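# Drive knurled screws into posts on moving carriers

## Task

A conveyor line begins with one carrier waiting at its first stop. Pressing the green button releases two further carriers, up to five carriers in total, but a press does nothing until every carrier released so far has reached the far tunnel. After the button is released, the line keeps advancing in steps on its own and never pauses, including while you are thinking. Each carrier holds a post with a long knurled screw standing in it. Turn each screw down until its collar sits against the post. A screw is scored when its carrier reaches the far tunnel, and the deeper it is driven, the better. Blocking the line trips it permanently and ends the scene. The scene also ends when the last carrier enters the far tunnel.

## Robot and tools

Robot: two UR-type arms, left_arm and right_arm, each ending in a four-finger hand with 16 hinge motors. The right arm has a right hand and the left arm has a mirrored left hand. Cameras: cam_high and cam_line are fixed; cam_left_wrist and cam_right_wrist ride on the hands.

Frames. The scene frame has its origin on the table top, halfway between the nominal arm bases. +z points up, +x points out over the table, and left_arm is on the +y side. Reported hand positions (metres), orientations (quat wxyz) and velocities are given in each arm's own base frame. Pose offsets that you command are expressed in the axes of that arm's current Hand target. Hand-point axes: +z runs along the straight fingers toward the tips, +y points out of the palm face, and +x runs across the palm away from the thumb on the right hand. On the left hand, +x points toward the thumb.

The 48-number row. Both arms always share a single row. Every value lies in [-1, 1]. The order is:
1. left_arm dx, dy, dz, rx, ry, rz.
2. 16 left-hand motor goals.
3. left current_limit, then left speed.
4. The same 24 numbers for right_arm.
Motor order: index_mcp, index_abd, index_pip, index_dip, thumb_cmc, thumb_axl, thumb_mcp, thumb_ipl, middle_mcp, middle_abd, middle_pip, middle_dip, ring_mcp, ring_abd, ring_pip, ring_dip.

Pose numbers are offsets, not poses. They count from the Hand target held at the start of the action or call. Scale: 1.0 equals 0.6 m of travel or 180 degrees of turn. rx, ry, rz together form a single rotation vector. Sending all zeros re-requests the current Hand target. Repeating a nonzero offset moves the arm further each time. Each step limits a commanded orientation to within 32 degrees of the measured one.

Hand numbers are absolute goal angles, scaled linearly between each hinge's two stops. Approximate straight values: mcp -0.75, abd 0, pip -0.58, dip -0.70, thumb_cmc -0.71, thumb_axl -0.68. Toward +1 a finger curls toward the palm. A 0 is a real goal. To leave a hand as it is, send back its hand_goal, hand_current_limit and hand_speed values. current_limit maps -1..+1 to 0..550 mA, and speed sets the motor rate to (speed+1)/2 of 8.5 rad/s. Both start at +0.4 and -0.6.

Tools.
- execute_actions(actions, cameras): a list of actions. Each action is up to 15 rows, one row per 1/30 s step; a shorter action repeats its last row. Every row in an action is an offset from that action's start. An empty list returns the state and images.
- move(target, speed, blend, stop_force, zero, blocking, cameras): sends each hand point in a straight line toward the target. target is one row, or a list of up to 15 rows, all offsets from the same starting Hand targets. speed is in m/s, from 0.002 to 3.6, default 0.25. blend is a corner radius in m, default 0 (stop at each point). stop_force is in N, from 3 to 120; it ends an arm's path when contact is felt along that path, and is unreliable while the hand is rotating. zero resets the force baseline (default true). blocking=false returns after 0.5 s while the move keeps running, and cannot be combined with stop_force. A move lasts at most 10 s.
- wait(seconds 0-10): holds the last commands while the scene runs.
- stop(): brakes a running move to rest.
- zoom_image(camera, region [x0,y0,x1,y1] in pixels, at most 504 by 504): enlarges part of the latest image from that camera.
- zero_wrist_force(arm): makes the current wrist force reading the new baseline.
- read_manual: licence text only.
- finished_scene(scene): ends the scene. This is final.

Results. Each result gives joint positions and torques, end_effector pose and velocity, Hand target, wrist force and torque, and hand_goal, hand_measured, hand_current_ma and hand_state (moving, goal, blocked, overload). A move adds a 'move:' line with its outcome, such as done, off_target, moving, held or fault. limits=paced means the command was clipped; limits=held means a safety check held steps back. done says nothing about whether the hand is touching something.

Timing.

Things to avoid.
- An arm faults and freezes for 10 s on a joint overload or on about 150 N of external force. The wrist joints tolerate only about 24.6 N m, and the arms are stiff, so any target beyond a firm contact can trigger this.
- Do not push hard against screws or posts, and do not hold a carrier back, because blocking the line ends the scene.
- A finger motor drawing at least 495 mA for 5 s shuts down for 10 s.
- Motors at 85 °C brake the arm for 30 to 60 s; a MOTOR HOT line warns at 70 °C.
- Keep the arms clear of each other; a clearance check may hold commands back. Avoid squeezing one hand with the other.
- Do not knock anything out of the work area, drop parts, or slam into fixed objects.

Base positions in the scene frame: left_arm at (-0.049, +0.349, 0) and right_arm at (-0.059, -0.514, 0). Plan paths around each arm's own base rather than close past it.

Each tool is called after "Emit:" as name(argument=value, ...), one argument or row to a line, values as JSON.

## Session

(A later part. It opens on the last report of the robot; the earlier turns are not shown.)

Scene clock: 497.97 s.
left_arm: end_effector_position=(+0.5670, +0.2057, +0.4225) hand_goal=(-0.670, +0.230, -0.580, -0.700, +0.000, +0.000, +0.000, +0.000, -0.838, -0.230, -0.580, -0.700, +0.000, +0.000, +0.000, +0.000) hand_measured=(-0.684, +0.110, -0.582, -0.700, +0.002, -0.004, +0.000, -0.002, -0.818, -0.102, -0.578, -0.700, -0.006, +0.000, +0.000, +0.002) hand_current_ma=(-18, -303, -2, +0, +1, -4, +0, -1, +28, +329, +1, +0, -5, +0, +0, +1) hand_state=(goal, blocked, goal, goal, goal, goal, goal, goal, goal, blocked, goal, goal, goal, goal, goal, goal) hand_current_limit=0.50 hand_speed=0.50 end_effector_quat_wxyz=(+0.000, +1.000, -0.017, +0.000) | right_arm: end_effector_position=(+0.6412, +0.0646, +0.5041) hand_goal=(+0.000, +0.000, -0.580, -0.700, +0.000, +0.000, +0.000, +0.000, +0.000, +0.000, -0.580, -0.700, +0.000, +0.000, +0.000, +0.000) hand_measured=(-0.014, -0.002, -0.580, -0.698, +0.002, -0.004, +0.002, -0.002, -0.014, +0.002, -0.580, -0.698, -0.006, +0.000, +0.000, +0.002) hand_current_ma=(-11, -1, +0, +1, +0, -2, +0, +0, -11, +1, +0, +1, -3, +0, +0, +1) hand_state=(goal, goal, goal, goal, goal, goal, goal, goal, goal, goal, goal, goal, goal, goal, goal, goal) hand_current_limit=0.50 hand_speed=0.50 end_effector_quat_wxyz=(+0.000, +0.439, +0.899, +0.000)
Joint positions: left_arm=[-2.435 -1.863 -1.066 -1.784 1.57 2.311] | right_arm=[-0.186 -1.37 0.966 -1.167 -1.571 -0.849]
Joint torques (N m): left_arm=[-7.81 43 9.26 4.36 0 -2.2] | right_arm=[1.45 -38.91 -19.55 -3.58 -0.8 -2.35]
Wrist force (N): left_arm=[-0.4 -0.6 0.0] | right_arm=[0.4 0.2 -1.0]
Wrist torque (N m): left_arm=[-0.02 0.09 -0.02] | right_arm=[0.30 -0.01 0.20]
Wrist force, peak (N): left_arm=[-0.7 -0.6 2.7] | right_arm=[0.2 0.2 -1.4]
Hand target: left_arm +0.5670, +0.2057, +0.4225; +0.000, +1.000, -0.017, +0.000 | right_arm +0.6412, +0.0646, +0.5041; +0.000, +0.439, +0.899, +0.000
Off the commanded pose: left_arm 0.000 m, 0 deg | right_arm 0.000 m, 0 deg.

Emit:
execute_actions(
  actions=[
    [[0,0,0,0,0,0,-0.67,0,-0.58,-0.7,0,0,0,0,-0.838,0,-0.58,-0.7,0,0,0,0,0.5,0.5,0,0,0,0,0,0,0,0,-0.58,-0.7,0,0,0,0,0,0,-0.58,-0.7,0,0,0,0,0.5,0.5],[0,0,0.0009,0,0,0,-0.75,0,-0.58,-0.7,0,0,0,0,-0.758,0,-0.58,-0.7,0,0,0,0,0.5,0.5,0,0,0,0,0,0,0,0,-0.58,-0.7,0,0,0,0,0,0,-0.58,-0.7,0,0,0,0,0.5,0.5],[0,0,0.0009,0,0,0,-0.75,0,-0.58,-0.7,0,0,0,0,-0.758,0,-0.58,-0.7,0,0,0,0,0.5,0.5,0,0,0,0,0,0,0,0,-0.58,-0.7,0,0,0,0,0,0,-0.58,-0.7,0,0,0,0,0.5,0.5],[0,0,0.0009,0,0,0,-0.75,0.23,-0.58,-0.7,0,0,0,0,-0.758,-0.23,-0.58,-0.7,0,0,0,0,0.5,0.5,0,0,0,0,0,0,0,0,-0.58,-0.7,0,0,0,0,0,0,-0.58,-0.7,0,0,0,0,0.5,0.5],[0,0,0.0009,0,0,0,-0.75,0.23,-0.58,-0.7,0,0,0,0,-0.758,-0.23,-0.58,-0.7,0,0,0,0,0.5,0.5,0,0,0,0,0,0,0,0,-0.58,-0.7,0,0,0,0,0,0,-0.58,-0.7,0,0,0,0,0.5,0.5],[0,0,0.0009,0,0,0,-0.67,0.23,-0.58,-0.7,0,0,0,0,-0.838,-0.23,-0.58,-0.7,0,0,0,0,0.5,0.5,0,0,0,0,0,0,0,0,-0.58,-0.7,0,0,0,0,0,0,-0.58,-0.7,0,0,0,0,0.5,0.5]],
    [[0,0,0,0,0,0,-0.67,0,-0.58,-0.7,0,0,0,0,-0.838,0,-0.58,-0.7,0,0,0,0,0.5,0.5,0,0,0,0,0,0,0,0,-0.58,-0.7,0,0,0,0,0,0,-0.58,-0.7,0,0,0,0,0.5,0.5],[0,0,0.0009,0,0,0,-0.75,0,-0.58,-0.7,0,0,0,0,-0.758,0,-0.58,-0.7,0,0,0,0,0.5,0.5,0,0,0,0,0,0,0,0,-0.58,-0.7,0,0,0,0,0,0,-0.58,-0.7,0,0,0,0,0.5,0.5],[0,0,0.0009,0,0,0,-0.75,0,-0.58,-0.7,0,0,0,0,-0.758,0,-0.58,-0.7,0,0,0,0,0.5,0.5,0,0,0,0,0,0,0,0,-0.58,-0.7,0,0,0,0,0,0,-0.58,-0.7,0,0,0,0,0.5,0.5],[0,0,0.0009,0,0,0,-0.75,0.23,-0.58,-0.7,0,0,0,0,-0.758,-0.23,-0.58,-0.7,0,0,0,0,0.5,0.5,0,0,0,0,0,0,0,0,-0.58,-0.7,0,0,0,0,0,0,-0.58,-0.7,0,0,0,0,0.5,0.5],[0,0,0.0009,0,0,0,-0.75,0.23,-0.58,-0.7,0,0,0,0,-0.758,-0.23,-0.58,-0.7,0,0,0,0,0.5,0.5,0,0,0,0,0,0,0,0,-0.58,-0.7,0,0,0,0,0,0,-0.58,-0.7,0,0,0,0,0.5,0.5],[0,0,0.0009,0,0,0,-0.67,0.23,-0.58,-0.7,0,0,0,0,-0.838,-0.23,-0.58,-0.7,0,0,0,0,0.5,0.5,0,0,0,0,0,0,0,0,-0.58,-0.7,0,0,0,0,0,0,-0.58,-0.7,0,0,0,0,0.5,0.5]],
    [[0,0,0,0,0,0,-0.67,0,-0.58,-0.7,0,0,0,0,-0.838,0,-0.58,-0.7,0,0,0,0,0.5,0.5,0,0,0,0,0,0,0,0,-0.58,-0.7,0,0,0,0,0,0,-0.58,-0.7,0,0,0,0,0.5,0.5],[0,0,0.0009,0,0,0,-0.75,0,-0.58,-0.7,0,0,0,0,-0.758,0,-0.58,-0.7,0,0,0,0,0.5,0.5,0,0,0,0,0,0,0,0,-0.58,-0.7,0,0,0,0,0,0,-0.58,-0.7,0,0,0,0,0.5,0.5],[0,0,0.0009,0,0,0,-0.75,0,-0.58,-0.7,0,0,0,0,-0.758,0,-0.58,-0.7,0,0,0,0,0.5,0.5,0,0,0,0,0,0,0,0,-0.58,-0.7,0,0,0,0,0,0,-0.58,-0.7,0,0,0,0,0.5,0.5],[0,0,0.0009,0,0,0,-0.75,0.23,-0.58,-0.7,0,0,0,0,-0.758,-0.23,-0.58,-0.7,0,0,0,0,0.5,0.5,0,0,0,0,0,0,0,0,-0.58,-0.7,0,0,0,0,0,0,-0.58,-0.7,0,0,0,0,0.5,0.5],[0,0,0.0009,0,0,0,-0.75,0.23,-0.58,-0.7,0,0,0,0,-0.758,-0.23,-0.58,-0.7,0,0,0,0,0.5,0.5,0,0,0,0,0,0,0,0,-0.58,-0.7,0,0,0,0,0,0,-0.58,-0.7,0,0,0,0,0.5,0.5],[0,0,0.0009,0,0,0,-0.67,0.23,-0.58,-0.7,0,0,0,0,-0.838,-0.23,-0.58,-0.7,0,0,0,0,0.5,0.5,0,0,0,0,0,0,0,0,-0.58,-0.7,0,0,0,0,0,0,-0.58,-0.7,0,0,0,0,0.5,0.5]],
    [[0,0,0,0,0,0,-0.67,0,-0.58,-0.7,0,0,0,0,-0.838,0,-0.58,-0.7,0,0,0,0,0.5,0.5,0,0,0,0,0,0,0,0,-0.58,-0.7,0,0,0,0,0,0,-0.58,-0.7,0,0,0,0,0.5,0.5],[0,0,0.0009,0,0,0,-0.75,0,-0.58,-0.7,0,0,0,0,-0.758,0,-0.58,-0.7,0,0,0,0,0.5,0.5,0,0,0,0,0,0,0,0,-0.58,-0.7,0,0,0,0,0,0,-0.58,-0.7,0,0,0,0,0.5,0.5],[0,0,0.0009,0,0,0,-0.75,0,-0.58,-0.7,0,0,0,0,-0.758,0,-0.58,-0.7,0,0,0,0,0.5,0.5,0,0,0,0,0,0,0,0,-0.58,-0.7,0,0,0,0,0,0,-0.58,-0.7,0,0,0,0,0.5,0.5],[0,0,0.0009,0,0,0,-0.75,0.23,-0.58,-0.7,0,0,0,0,-0.758,-0.23,-0.58,-0.7,0,0,0,0,0.5,0.5,0,0,0,0,0,0,0,0,-0.58,-0.7,0,0,0,0,0,0,-0.58,-0.7,0,0,0,0,0.5,0.5],[0,0,0.0009,0,0,0,-0.75,0.23,-0.58,-0.7,0,0,0,0,-0.758,-0.23,-0.58,-0.7,0,0,0,0,0.5,0.5,0,0,0,0,0,0,0,0,-0.58,-0.7,0,0,0,0,0,0,-0.58,-0.7,0,0,0,0,0.5,0.5],[0,0,0.0009,0,0,0,-0.67,0.23,-0.58,-0.7,0,0,0,0,-0.838,-0.23,-0.58,-0.7,0,0,0,0,0.5,0.5,0,0,0,0,0,0,0,0,-0.58,-0.7,0,0,0,0,0,0,-0.58,-0.7,0,0,0,0,0.5,0.5]],
    [[0,0,0,0,0,0,-0.67,0,-0.58,-0.7,0,0,0,0,-0.838,0,-0.58,-0.7,0,0,0,0,0.5,0.5,0,0,0,0,0,0,0,0,-0.58,-0.7,0,0,0,0,0,0,-0.58,-0.7,0,0,0,0,0.5,0.5],[0,0,0.0009,0,0,0,-0.75,0,-0.58,-0.7,0,0,0,0,-0.758,0,-0.58,-0.7,0,0,0,0,0.5,0.5,0,0,0,0,0,0,0,0,-0.58,-0.7,0,0,0,0,0,0,-0.58,-0.7,0,0,0,0,0.5,0.5],[0,0,0.0009,0,0,0,-0.75,0,-0.58,-0.7,0,0,0,0,-0.758,0,-0.58,-0.7,0,0,0,0,0.5,0.5,0,0,0,0,0,0,0,0,-0.58,-0.7,0,0,0,0,0,0,-0.58,-0.7,0,0,0,0,0.5,0.5],[0,0,0.0009,0,0,0,-0.75,0.23,-0.58,-0.7,0,0,0,0,-0.758,-0.23,-0.58,-0.7,0,0,0,0,0.5,0.5,0,0,0,0,0,0,0,0,-0.58,-0.7,0,0,0,0,0,0,-0.58,-0.7,0,0,0,0,0.5,0.5],[0,0,0.0009,0,0,0,-0.75,0.23,-0.58,-0.7,0,0,0,0,-0.758,-0.23,-0.58,-0.7,0,0,0,0,0.5,0.5,0,0,0,0,0,0,0,0,-0.58,-0.7,0,0,0,0,0,0,-0.58,-0.7,0,0,0,0,0.5,0.5],[0,0,0.0009,0,0,0,-0.67,0.23,-0.58,-0.7,0,0,0,0,-0.838,-0.23,-0.58,-0.7,0,0,0,0,0.5,0.5,0,0,0,0,0,0,0,0,-0.58,-0.7,0,0,0,0,0,0,-0.58,-0.7,0,0,0,0,0.5,0.5]],
  ],
)

Scene clock: 502.60 s.
left_arm: end_effector_position=(+0.5670, +0.2057, +0.4198) hand_goal=(-0.670, +0.230, -0.580, -0.700, +0.000, +0.000, +0.000, +0.000, -0.838, -0.230, -0.580, -0.700, +0.000, +0.000, +0.000, +0.000) hand_measured=(-0.686, +0.108, -0.584, -0.700, +0.002, -0.004, +0.000, -0.002, -0.820, -0.104, -0.578, -0.700, -0.006, +0.000, +0.000, +0.002) hand_current_ma=(-19, -305, -2, +0, +1, -4, +0, -1, +27, +326, +1, +0, -5, +0, +0, +1) hand_state=(goal, blocked, goal, goal, goal, goal, goal, goal, goal, blocked, goal, goal, goal, goal, goal, goal) hand_current_limit=0.50 hand_speed=0.50 end_effector_quat_wxyz=(+0.000, +1.000, -0.017, +0.000) | right_arm: end_effector_position=(+0.6412, +0.0646, +0.5041) hand_goal=(+0.000, +0.000, -0.580, -0.700, +0.000, +0.000, +0.000, +0.000, +0.000, +0.000, -0.580, -0.700, +0.000, +0.000, +0.000, +0.000) hand_measured=(-0.014, -0.002, -0.580, -0.698, +0.002, -0.004, +0.002, -0.002, -0.014, +0.002, -0.580, -0.698, -0.006, +0.000, +0.000, +0.002) hand_current_ma=(-11, -1, +0, +1, +0, -2, +0, +0, -11, +1, +0, +1, -3, +0, +0, +1) hand_state=(goal, goal, goal, goal, goal, goal, goal, goal, goal, goal, goal, goal, goal, goal, goal, goal) hand_current_limit=0.50 hand_speed=0.50 end_effector_quat_wxyz=(+0.000, +0.439, +0.899, +0.000)
Joint positions: left_arm=[-2.435 -1.862 -1.075 -1.777 1.57 2.311] | right_arm=[-0.186 -1.37 0.966 -1.167 -1.571 -0.849]
Joint torques (N m): left_arm=[-10.47 42.75 9.3 4.44 1.52 -2.13] | right_arm=[1.85 -39.11 -19.8 -3.6 -0.71 -2.29]
Wrist force (N): left_arm=[-0.5 -0.3 0.1] | right_arm=[0.6 0.4 -0.9]
Wrist torque (N m): left_arm=[0.03 0.10 -0.04] | right_arm=[0.33 -0.03 0.21]
Wrist force, peak (N): left_arm=[-0.5 -0.7 2.5] | right_arm=[0.4 0.2 -1.2]
Hand target: left_arm +0.5670, +0.2057, +0.4198; +0.000, +1.000, -0.017, +0.000 | right_arm +0.6412, +0.0646, +0.5041; +0.000, +0.439, +0.899, +0.000
Off the commanded pose: left_arm 0.000 m, 0 deg | right_arm 0.000 m, 0 deg.

Emit:
execute_actions(
  actions=[
    [[0,0,0,0,0,0,-0.67,0,-0.58,-0.7,0,0,0,0,-0.838,0,-0.58,-0.7,0,0,0,0,0.5,0.5,0,0,0,0,0,0,0,0,-0.58,-0.7,0,0,0,0,0,0,-0.58,-0.7,0,0,0,0,0.5,0.5],[0,0,0.0009,0,0,0,-0.75,0,-0.58,-0.7,0,0,0,0,-0.758,0,-0.58,-0.7,0,0,0,0,0.5,0.5,0,0,0,0,0,0,0,0,-0.58,-0.7,0,0,0,0,0,0,-0.58,-0.7,0,0,0,0,0.5,0.5],[0,0,0.0009,0,0,0,-0.75,0,-0.58,-0.7,0,0,0,0,-0.758,0,-0.58,-0.7,0,0,0,0,0.5,0.5,0,0,0,0,0,0,0,0,-0.58,-0.7,0,0,0,0,0,0,-0.58,-0.7,0,0,0,0,0.5,0.5],[0,0,0.0009,0,0,0,-0.75,0.23,-0.58,-0.7,0,0,0,0,-0.758,-0.23,-0.58,-0.7,0,0,0,0,0.5,0.5,0,0,0,0,0,0,0,0,-0.58,-0.7,0,0,0,0,0,0,-0.58,-0.7,0,0,0,0,0.5,0.5],[0,0,0.0009,0,0,0,-0.75,0.23,-0.58,-0.7,0,0,0,0,-0.758,-0.23,-0.58,-0.7,0,0,0,0,0.5,0.5,0,0,0,0,0,0,0,0,-0.58,-0.7,0,0,0,0,0,0,-0.58,-0.7,0,0,0,0,0.5,0.5],[0,0,0.0009,0,0,0,-0.67,0.23,-0.58,-0.7,0,0,0,0,-0.838,-0.23,-0.58,-0.7,0,0,0,0,0.5,0.5,0,0,0,0,0,0,0,0,-0.58,-0.7,0,0,0,0,0,0,-0.58,-0.7,0,0,0,0,0.5,0.5]],
    [[0,0,0,0,0,0,-0.67,0,-0.58,-0.7,0,0,0,0,-0.838,0,-0.58,-0.7,0,0,0,0,0.5,0.5,0,0,0,0,0,0,0,0,-0.58,-0.7,0,0,0,0,0,0,-0.58,-0.7,0,0,0,0,0.5,0.5],[0,0,0.0009,0,0,0,-0.75,0,-0.58,-0.7,0,0,0,0,-0.758,0,-0.58,-0.7,0,0,0,0,0.5,0.5,0,0,0,0,0,0,0,0,-0.58,-0.7,0,0,0,0,0,0,-0.58,-0.7,0,0,0,0,0.5,0.5],[0,0,0.0009,0,0,0,-0.75,0,-0.58,-0.7,0,0,0,0,-0.758,0,-0.58,-0.7,0,0,0,0,0.5,0.5,0,0,0,0,0,0,0,0,-0.58,-0.7,0,0,0,0,0,0,-0.58,-0.7,0,0,0,0,0.5,0.5],[0,0,0.0009,0,0,0,-0.75,0.23,-0.58,-0.7,0,0,0,0,-0.758,-0.23,-0.58,-0.7,0,0,0,0,0.5,0.5,0,0,0,0,0,0,0,0,-0.58,-0.7,0,0,0,0,0,0,-0.58,-0.7,0,0,0,0,0.5,0.5],[0,0,0.0009,0,0,0,-0.75,0.23,-0.58,-0.7,0,0,0,0,-0.758,-0.23,-0.58,-0.7,0,0,0,0,0.5,0.5,0,0,0,0,0,0,0,0,-0.58,-0.7,0,0,0,0,0,0,-0.58,-0.7,0,0,0,0,0.5,0.5],[0,0,0.0009,0,0,0,-0.67,0.23,-0.58,-0.7,0,0,0,0,-0.838,-0.23,-0.58,-0.7,0,0,0,0,0.5,0.5,0,0,0,0,0,0,0,0,-0.58,-0.7,0,0,0,0,0,0,-0.58,-0.7,0,0,0,0,0.5,0.5]],
    [[0,0,0,0,0,0,-0.67,0,-0.58,-0.7,0,0,0,0,-0.838,0,-0.58,-0.7,0,0,0,0,0.5,0.5,0,0,0,0,0,0,0,0,-0.58,-0.7,0,0,0,0,0,0,-0.58,-0.7,0,0,0,0,0.5,0.5],[0,0,0.0009,0,0,0,-0.75,0,-0.58,-0.7,0,0,0,0,-0.758,0,-0.58,-0.7,0,0,0,0,0.5,0.5,0,0,0,0,0,0,0,0,-0.58,-0.7,0,0,0,0,0,0,-0.58,-0.7,0,0,0,0,0.5,0.5],[0,0,0.0009,0,0,0,-0.75,0,-0.58,-0.7,0,0,0,0,-0.758,0,-0.58,-0.7,0,0,0,0,0.5,0.5,0,0,0,0,0,0,0,0,-0.58,-0.7,0,0,0,0,0,0,-0.58,-0.7,0,0,0,0,0.5,0.5],[0,0,0.0009,0,0,0,-0.75,0.23,-0.58,-0.7,0,0,0,0,-0.758,-0.23,-0.58,-0.7,0,0,0,0,0.5,0.5,0,0,0,0,0,0,0,0,-0.58,-0.7,0,0,0,0,0,0,-0.58,-0.7,0,0,0,0,0.5,0.5],[0,0,0.0009,0,0,0,-0.75,0.23,-0.58,-0.7,0,0,0,0,-0.758,-0.23,-0.58,-0.7,0,0,0,0,0.5,0.5,0,0,0,0,0,0,0,0,-0.58,-0.7,0,0,0,0,0,0,-0.58,-0.7,0,0,0,0,0.5,0.5],[0,0,0.0009,0,0,0,-0.67,0.23,-0.58,-0.7,0,0,0,0,-0.838,-0.23,-0.58,-0.7,0,0,0,0,0.5,0.5,0,0,0,0,0,0,0,0,-0.58,-0.7,0,0,0,0,0,0,-0.58,-0.7,0,0,0,0,0.5,0.5]],
    [[0,0,0,0,0,0,-0.67,0,-0.58,-0.7,0,0,0,0,-0.838,0,-0.58,-0.7,0,0,0,0,0.5,0.5,0,0,0,0,0,0,0,0,-0.58,-0.7,0,0,0,0,0,0,-0.58,-0.7,0,0,0,0,0.5,0.5],[0,0,0.0009,0,0,0,-0.75,0,-0.58,-0.7,0,0,0,0,-0.758,0,-0.58,-0.7,0,0,0,0,0.5,0.5,0,0,0,0,0,0,0,0,-0.58,-0.7,0,0,0,0,0,0,-0.58,-0.7,0,0,0,0,0.5,0.5],[0,0,0.0009,0,0,0,-0.75,0,-0.58,-0.7,0,0,0,0,-0.758,0,-0.58,-0.7,0,0,0,0,0.5,0.5,0,0,0,0,0,0,0,0,-0.58,-0.7,0,0,0,0,0,0,-0.58,-0.7,0,0,0,0,0.5,0.5],[0,0,0.0009,0,0,0,-0.75,0.23,-0.58,-0.7,0,0,0,0,-0.758,-0.23,-0.58,-0.7,0,0,0,0,0.5,0.5,0,0,0,0,0,0,0,0,-0.58,-0.7,0,0,0,0,0,0,-0.58,-0.7,0,0,0,0,0.5,0.5],[0,0,0.0009,0,0,0,-0.75,0.23,-0.58,-0.7,0,0,0,0,-0.758,-0.23,-0.58,-0.7,0,0,0,0,0.5,0.5,0,0,0,0,0,0,0,0,-0.58,-0.7,0,0,0,0,0,0,-0.58,-0.7,0,0,0,0,0.5,0.5],[0,0,0.0009,0,0,0,-0.67,0.23,-0.58,-0.7,0,0,0,0,-0.838,-0.23,-0.58,-0.7,0,0,0,0,0.5,0.5,0,0,0,0,0,0,0,0,-0.58,-0.7,0,0,0,0,0,0,-0.58,-0.7,0,0,0,0,0.5,0.5]],
    [[0,0,0,0,0,0,-0.67,0,-0.58,-0.7,0,0,0,0,-0.838,0,-0.58,-0.7,0,0,0,0,0.5,0.5,0,0,0,0,0,0,0,0,-0.58,-0.7,0,0,0,0,0,0,-0.58,-0.7,0,0,0,0,0.5,0.5],[0,0,0.0009,0,0,0,-0.75,0,-0.58,-0.7,0,0,0,0,-0.758,0,-0.58,-0.7,0,0,0,0,0.5,0.5,0,0,0,0,0,0,0,0,-0.58,-0.7,0,0,0,0,0,0,-0.58,-0.7,0,0,0,0,0.5,0.5],[0,0,0.0009,0,0,0,-0.75,0,-0.58,-0.7,0,0,0,0,-0.758,0,-0.58,-0.7,0,0,0,0,0.5,0.5,0,0,0,0,0,0,0,0,-0.58,-0.7,0,0,0,0,0,0,-0.58,-0.7,0,0,0,0,0.5,0.5],[0,0,0.0009,0,0,0,-0.75,0.23,-0.58,-0.7,0,0,0,0,-0.758,-0.23,-0.58,-0.7,0,0,0,0,0.5,0.5,0,0,0,0,0,0,0,0,-0.58,-0.7,0,0,0,0,0,0,-0.58,-0.7,0,0,0,0,0.5,0.5],[0,0,0.0009,0,0,0,-0.75,0.23,-0.58,-0.7,0,0,0,0,-0.758,-0.23,-0.58,-0.7,0,0,0,0,0.5,0.5,0,0,0,0,0,0,0,0,-0.58,-0.7,0,0,0,0,0,0,-0.58,-0.7,0,0,0,0,0.5,0.5],[0,0,0.0009,0,0,0,-0.67,0.23,-0.58,-0.7,0,0,0,0,-0.838,-0.23,-0.58,-0.7,0,0,0,0,0.5,0.5,0,0,0,0,0,0,0,0,-0.58,-0.7,0,0,0,0,0,0,-0.58,-0.7,0,0,0,0,0.5,0.5]],
  ],
)

Emit:
execute_actions(
  actions=[
    [[0,0,0,0,0,0,-0.67,-0.08,-0.58,-0.7,0,0,0,0,-0.838,0.08,-0.58,-0.7,0,0,0,0,0.5,0.5,0,0,0,0,0,0,-0.758,-0.1,-0.58,-0.7,0,0,0,0,-0.75,0.1,-0.58,-0.7,0,0,0,0,0.5,0.5]],
  ],
)

Emit:
move(
  target=[0,-0.0017,-0.153,0,0,0,-0.75,-0.1,-0.58,-0.7,0,0,0,0,-0.758,0.1,-0.58,-0.7,0,0,0,0,0.5,0.5,0,0,0,0,0,0,-0.758,-0.1,-0.58,-0.7,0,0,0,0,-0.75,0.1,-0.58,-0.7,0,0,0,0,0.5,0.5],
  speed=0.25,
  cameras=["cam_left_wrist","cam_line"],
)

Emit:
zoom_image(
  camera="cam_left_wrist",
  region=[290, 170, 370, 250],
)

Scene clock: 507.97 s.
left_arm: end_effector_position=(+0.5670, +0.2057, +0.4171) hand_goal=(-0.670, +0.230, -0.580, -0.700, +0.000, +0.000, +0.000, +0.000, -0.838, -0.230, -0.580, -0.700, +0.000, +0.000, +0.000, +0.000) hand_measured=(-0.684, +0.110, -0.582, -0.700, +0.002, -0.004, +0.000, -0.002, -0.818, -0.102, -0.578, -0.700, -0.006, +0.000, +0.000, +0.002) hand_current_ma=(-19, -304, -2, +0, +1, -4, +0, -1, +27, +327, +1, +0, -5, +0, +0, +1) hand_state=(goal, blocked, goal, goal, goal, goal, goal, goal, goal, blocked, goal, goal, goal, goal, goal, goal) hand_current_limit=0.50 hand_speed=0.50 end_effector_quat_wxyz=(+0.000, +1.000, -0.017, +0.000) | right_arm: end_effector_position=(+0.6412, +0.0646, +0.5041) hand_goal=(+0.000, +0.000, -0.580, -0.700, +0.000, +0.000, +0.000, +0.000, +0.000, +0.000, -0.580, -0.700, +0.000, +0.000, +0.000, +0.000) hand_measured=(-0.014, -0.002, -0.580, -0.698, +0.002, -0.004, +0.002, -0.002, -0.014, +0.002, -0.580, -0.698, -0.006, +0.000, +0.000, +0.002) hand_current_ma=(-11, -1, +0, +1, +0, -2, +0, +0, -11, +1, +0, +1, -3, +0, +0, +1) hand_state=(goal, goal, goal, goal, goal, goal, goal, goal, goal, goal, goal, goal, goal, goal, goal, goal) hand_current_limit=0.50 hand_speed=0.50 end_effector_quat_wxyz=(+0.000, +0.439, +0.899, +0.000)
Joint positions: left_arm=[-2.435 -1.86 -1.084 -1.769 1.57 2.311] | right_arm=[-0.186 -1.37 0.966 -1.167 -1.571 -0.849]
Joint torques (N m): left_arm=[-10.52 43 9.71 4.43 2.61 -2.01] | right_arm=[2.08 -38.19 -20.04 -3.73 -0.85 -2.3]
Wrist force (N): left_arm=[-0.5 -0.6 -0.3] | right_arm=[0.3 0.0 -0.8]
Wrist torque (N m): left_arm=[0.01 0.10 -0.03] | right_arm=[0.27 -0.01 0.19]
Wrist force, peak (N): left_arm=[-0.7 -0.6 2.3] | right_arm=[0.4 0.1 -1.4]
Hand target: left_arm +0.5670, +0.2057, +0.4171; +0.000, +1.000, -0.017, +0.000 | right_arm +0.6412, +0.0646, +0.5041; +0.000, +0.439, +0.899, +0.000
Off the commanded pose: left_arm 0.000 m, 0 deg | right_arm 0.000 m, 0 deg.

Scene clock: 508.67 s.
left_arm: end_effector_position=(+0.5670, +0.2057, +0.4171) hand_goal=(-0.670, -0.080, -0.580, -0.700, +0.000, +0.000, +0.000, +0.000, -0.838, +0.080, -0.580, -0.700, +0.000, +0.000, +0.000, +0.000) hand_measured=(-0.672, -0.080, -0.582, -0.700, +0.002, -0.004, +0.000, -0.002, -0.830, +0.080, -0.578, -0.700, -0.006, +0.000, +0.000, +0.002) hand_current_ma=(-1, +0, -1, +0, +1, -4, +0, -1, +8, +0, +1, +0, -5, +0, +0, +1) hand_state=(goal, goal, goal, goal, goal, goal, goal, goal, goal, goal, goal, goal, goal, goal, goal, goal) hand_current_limit=0.50 hand_speed=0.50 end_effector_quat_wxyz=(+0.000, +1.000, -0.017, +0.000) | right_arm: end_effector_position=(+0.6412, +0.0646, +0.5041) hand_goal=(-0.758, -0.100, -0.580, -0.700, +0.000, +0.000, +0.000, +0.000, -0.750, +0.100, -0.580, -0.700, +0.000, +0.000, +0.000, +0.000) hand_measured=(-0.754, -0.096, -0.580, -0.698, +0.002, -0.004, +0.002, -0.002, -0.746, +0.096, -0.580, -0.698, -0.006, +0.000, +0.000, +0.002) hand_current_ma=(+1, +1, +0, +1, +0, -2, +0, +0, +1, -1, +0, +1, -3, +0, +0, +1) hand_state=(goal, goal, goal, goal, goal, goal, goal, goal, goal, goal, goal, goal, goal, goal, goal, goal) hand_current_limit=0.50 hand_speed=0.50 end_effector_quat_wxyz=(+0.000, +0.439, +0.899, +0.000)
Joint positions: left_arm=[-2.435 -1.86 -1.084 -1.769 1.57 2.311] | right_arm=[-0.186 -1.37 0.966 -1.167 -1.571 -0.849]
Joint torques (N m): left_arm=[-10.74 43.17 8.88 4.57 2.41 -1.96] | right_arm=[2.01 -38.25 -20.1 -3.64 0.06 -2.34]
Wrist force (N): left_arm=[-0.5 -0.5 0.0] | right_arm=[0.4 0.2 -0.8]
Wrist torque (N m): left_arm=[0.02 0.09 -0.03] | right_arm=[0.19 -0.01 0.20]
Wrist force, peak (N): left_arm=[-0.8 -0.5 -0.2] | right_arm=[0.4 1.1 -1.3]
Hand target: left_arm +0.5670, +0.2057, +0.4171; +0.000, +1.000, -0.017, +0.000 | right_arm +0.6412, +0.0646, +0.5041; +0.000, +0.439, +0.899, +0.000
Off the commanded pose: left_arm 0.000 m, 0 deg | right_arm 0.000 m, 0 deg.

Scene clock: 509.87 s.
left_arm: end_effector_position=(+0.5670, +0.2068, +0.5089) hand_goal=(-0.750, -0.100, -0.580, -0.700, +0.000, +0.000, +0.000, +0.000, -0.758, +0.100, -0.580, -0.700, +0.000, +0.000, +0.000, +0.000) hand_measured=(-0.746, -0.096, -0.582, -0.700, +0.002, -0.004, +0.000, -0.002, -0.758, +0.096, -0.578, -0.700, -0.006, +0.000, +0.000, +0.002) hand_current_ma=(+3, +2, -1, +0, +1, -4, +0, -1, +0, -2, +1, +0, -5, +0, +0, +1) hand_state=(goal, goal, goal, goal, goal, goal, goal, goal, goal, goal, goal, goal, goal, goal, goal, goal) hand_current_limit=0.50 hand_speed=0.50 end_effector_quat_wxyz=(+0.000, +1.000, -0.017, +0.000) | right_arm: end_effector_position=(+0.6412, +0.0646, +0.5041) hand_goal=(-0.758, -0.100, -0.580, -0.700, +0.000, +0.000, +0.000, +0.000, -0.750, +0.100, -0.580, -0.700, +0.000, +0.000, +0.000, +0.000) hand_measured=(-0.754, -0.096, -0.580, -0.698, +0.002, -0.004, +0.002, -0.002, -0.746, +0.096, -0.580, -0.698, -0.006, +0.000, +0.000, +0.002) hand_current_ma=(+1, +1, +0, +1, +0, -2, +0, +0, +1, -1, +0, +1, -3, +0, +0, +1) hand_state=(goal, goal, goal, goal, goal, goal, goal, goal, goal, goal, goal, goal, goal, goal, goal, goal) hand_current_limit=0.50 hand_speed=0.50 end_effector_quat_wxyz=(+0.000, +0.439, +0.899, +0.000)
Joint positions: left_arm=[-2.434 -1.954 -0.705 -2.054 1.57 2.312] | right_arm=[-0.186 -1.37 0.966 -1.167 -1.571 -0.849]
Joint torques (N m): left_arm=[-12.54 32.11 31.59 -0.1 2.67 2.35] | right_arm=[1.91 -37.99 -19.36 -3.64 1.51 -2.25]
Wrist force (N): left_arm=[-0.4 -0.5 0.3] | right_arm=[0.4 0.2 -1.0]
Wrist torque (N m): left_arm=[-0.02 0.09 -0.19] | right_arm=[0.20 -0.01 0.19]
Wrist force, peak (N): left_arm=[-0.6 -0.5 -1.3] | right_arm=[0.7 0.1 -1.1]
Hand target: left_arm +0.5671, +0.2068, +0.5089; +0.000, +1.000, -0.017, +0.000 | right_arm +0.6412, +0.0646, +0.5041; +0.000, +0.439, +0.899, +0.000
Off the commanded pose: left_arm 0.000 m, 0 deg | right_arm 0.000 m, 0 deg.
move: done
camera_calibration:
cam_left_wrist: T_world_to_cam=[[-0.732506, 0.680752, -0.00342154, 0.249664], [0.43339, 0.470203, 0.768818, -0.7818], [0.524983, 0.561681, -0.639458, 0.0374643], [0, 0, 0, 1]] pos_world=[0.502037, 0.176602, 0.625873]
Images, in order (width x height): cam_line 896x504, cam_left_wrist 616x616.

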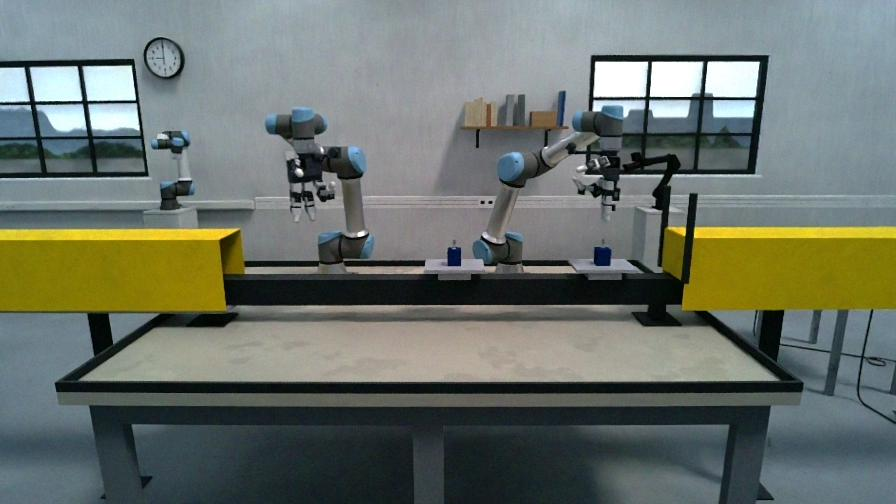

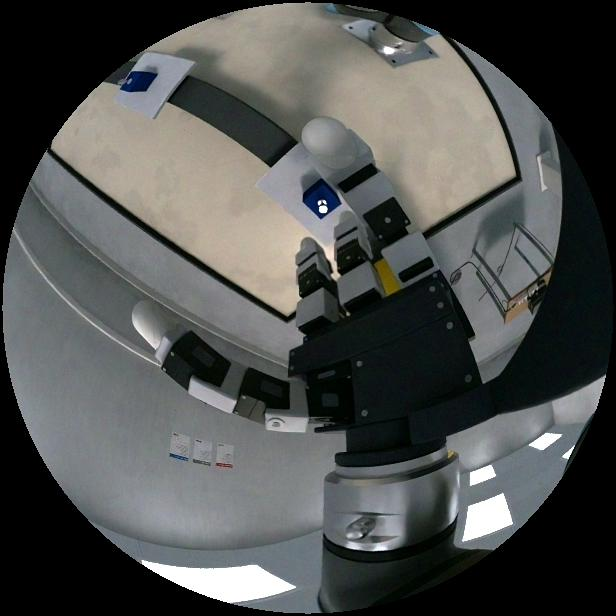

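Scaled by 6.300 from the camera's 616x616 image, which has a finer 880x880 frame.

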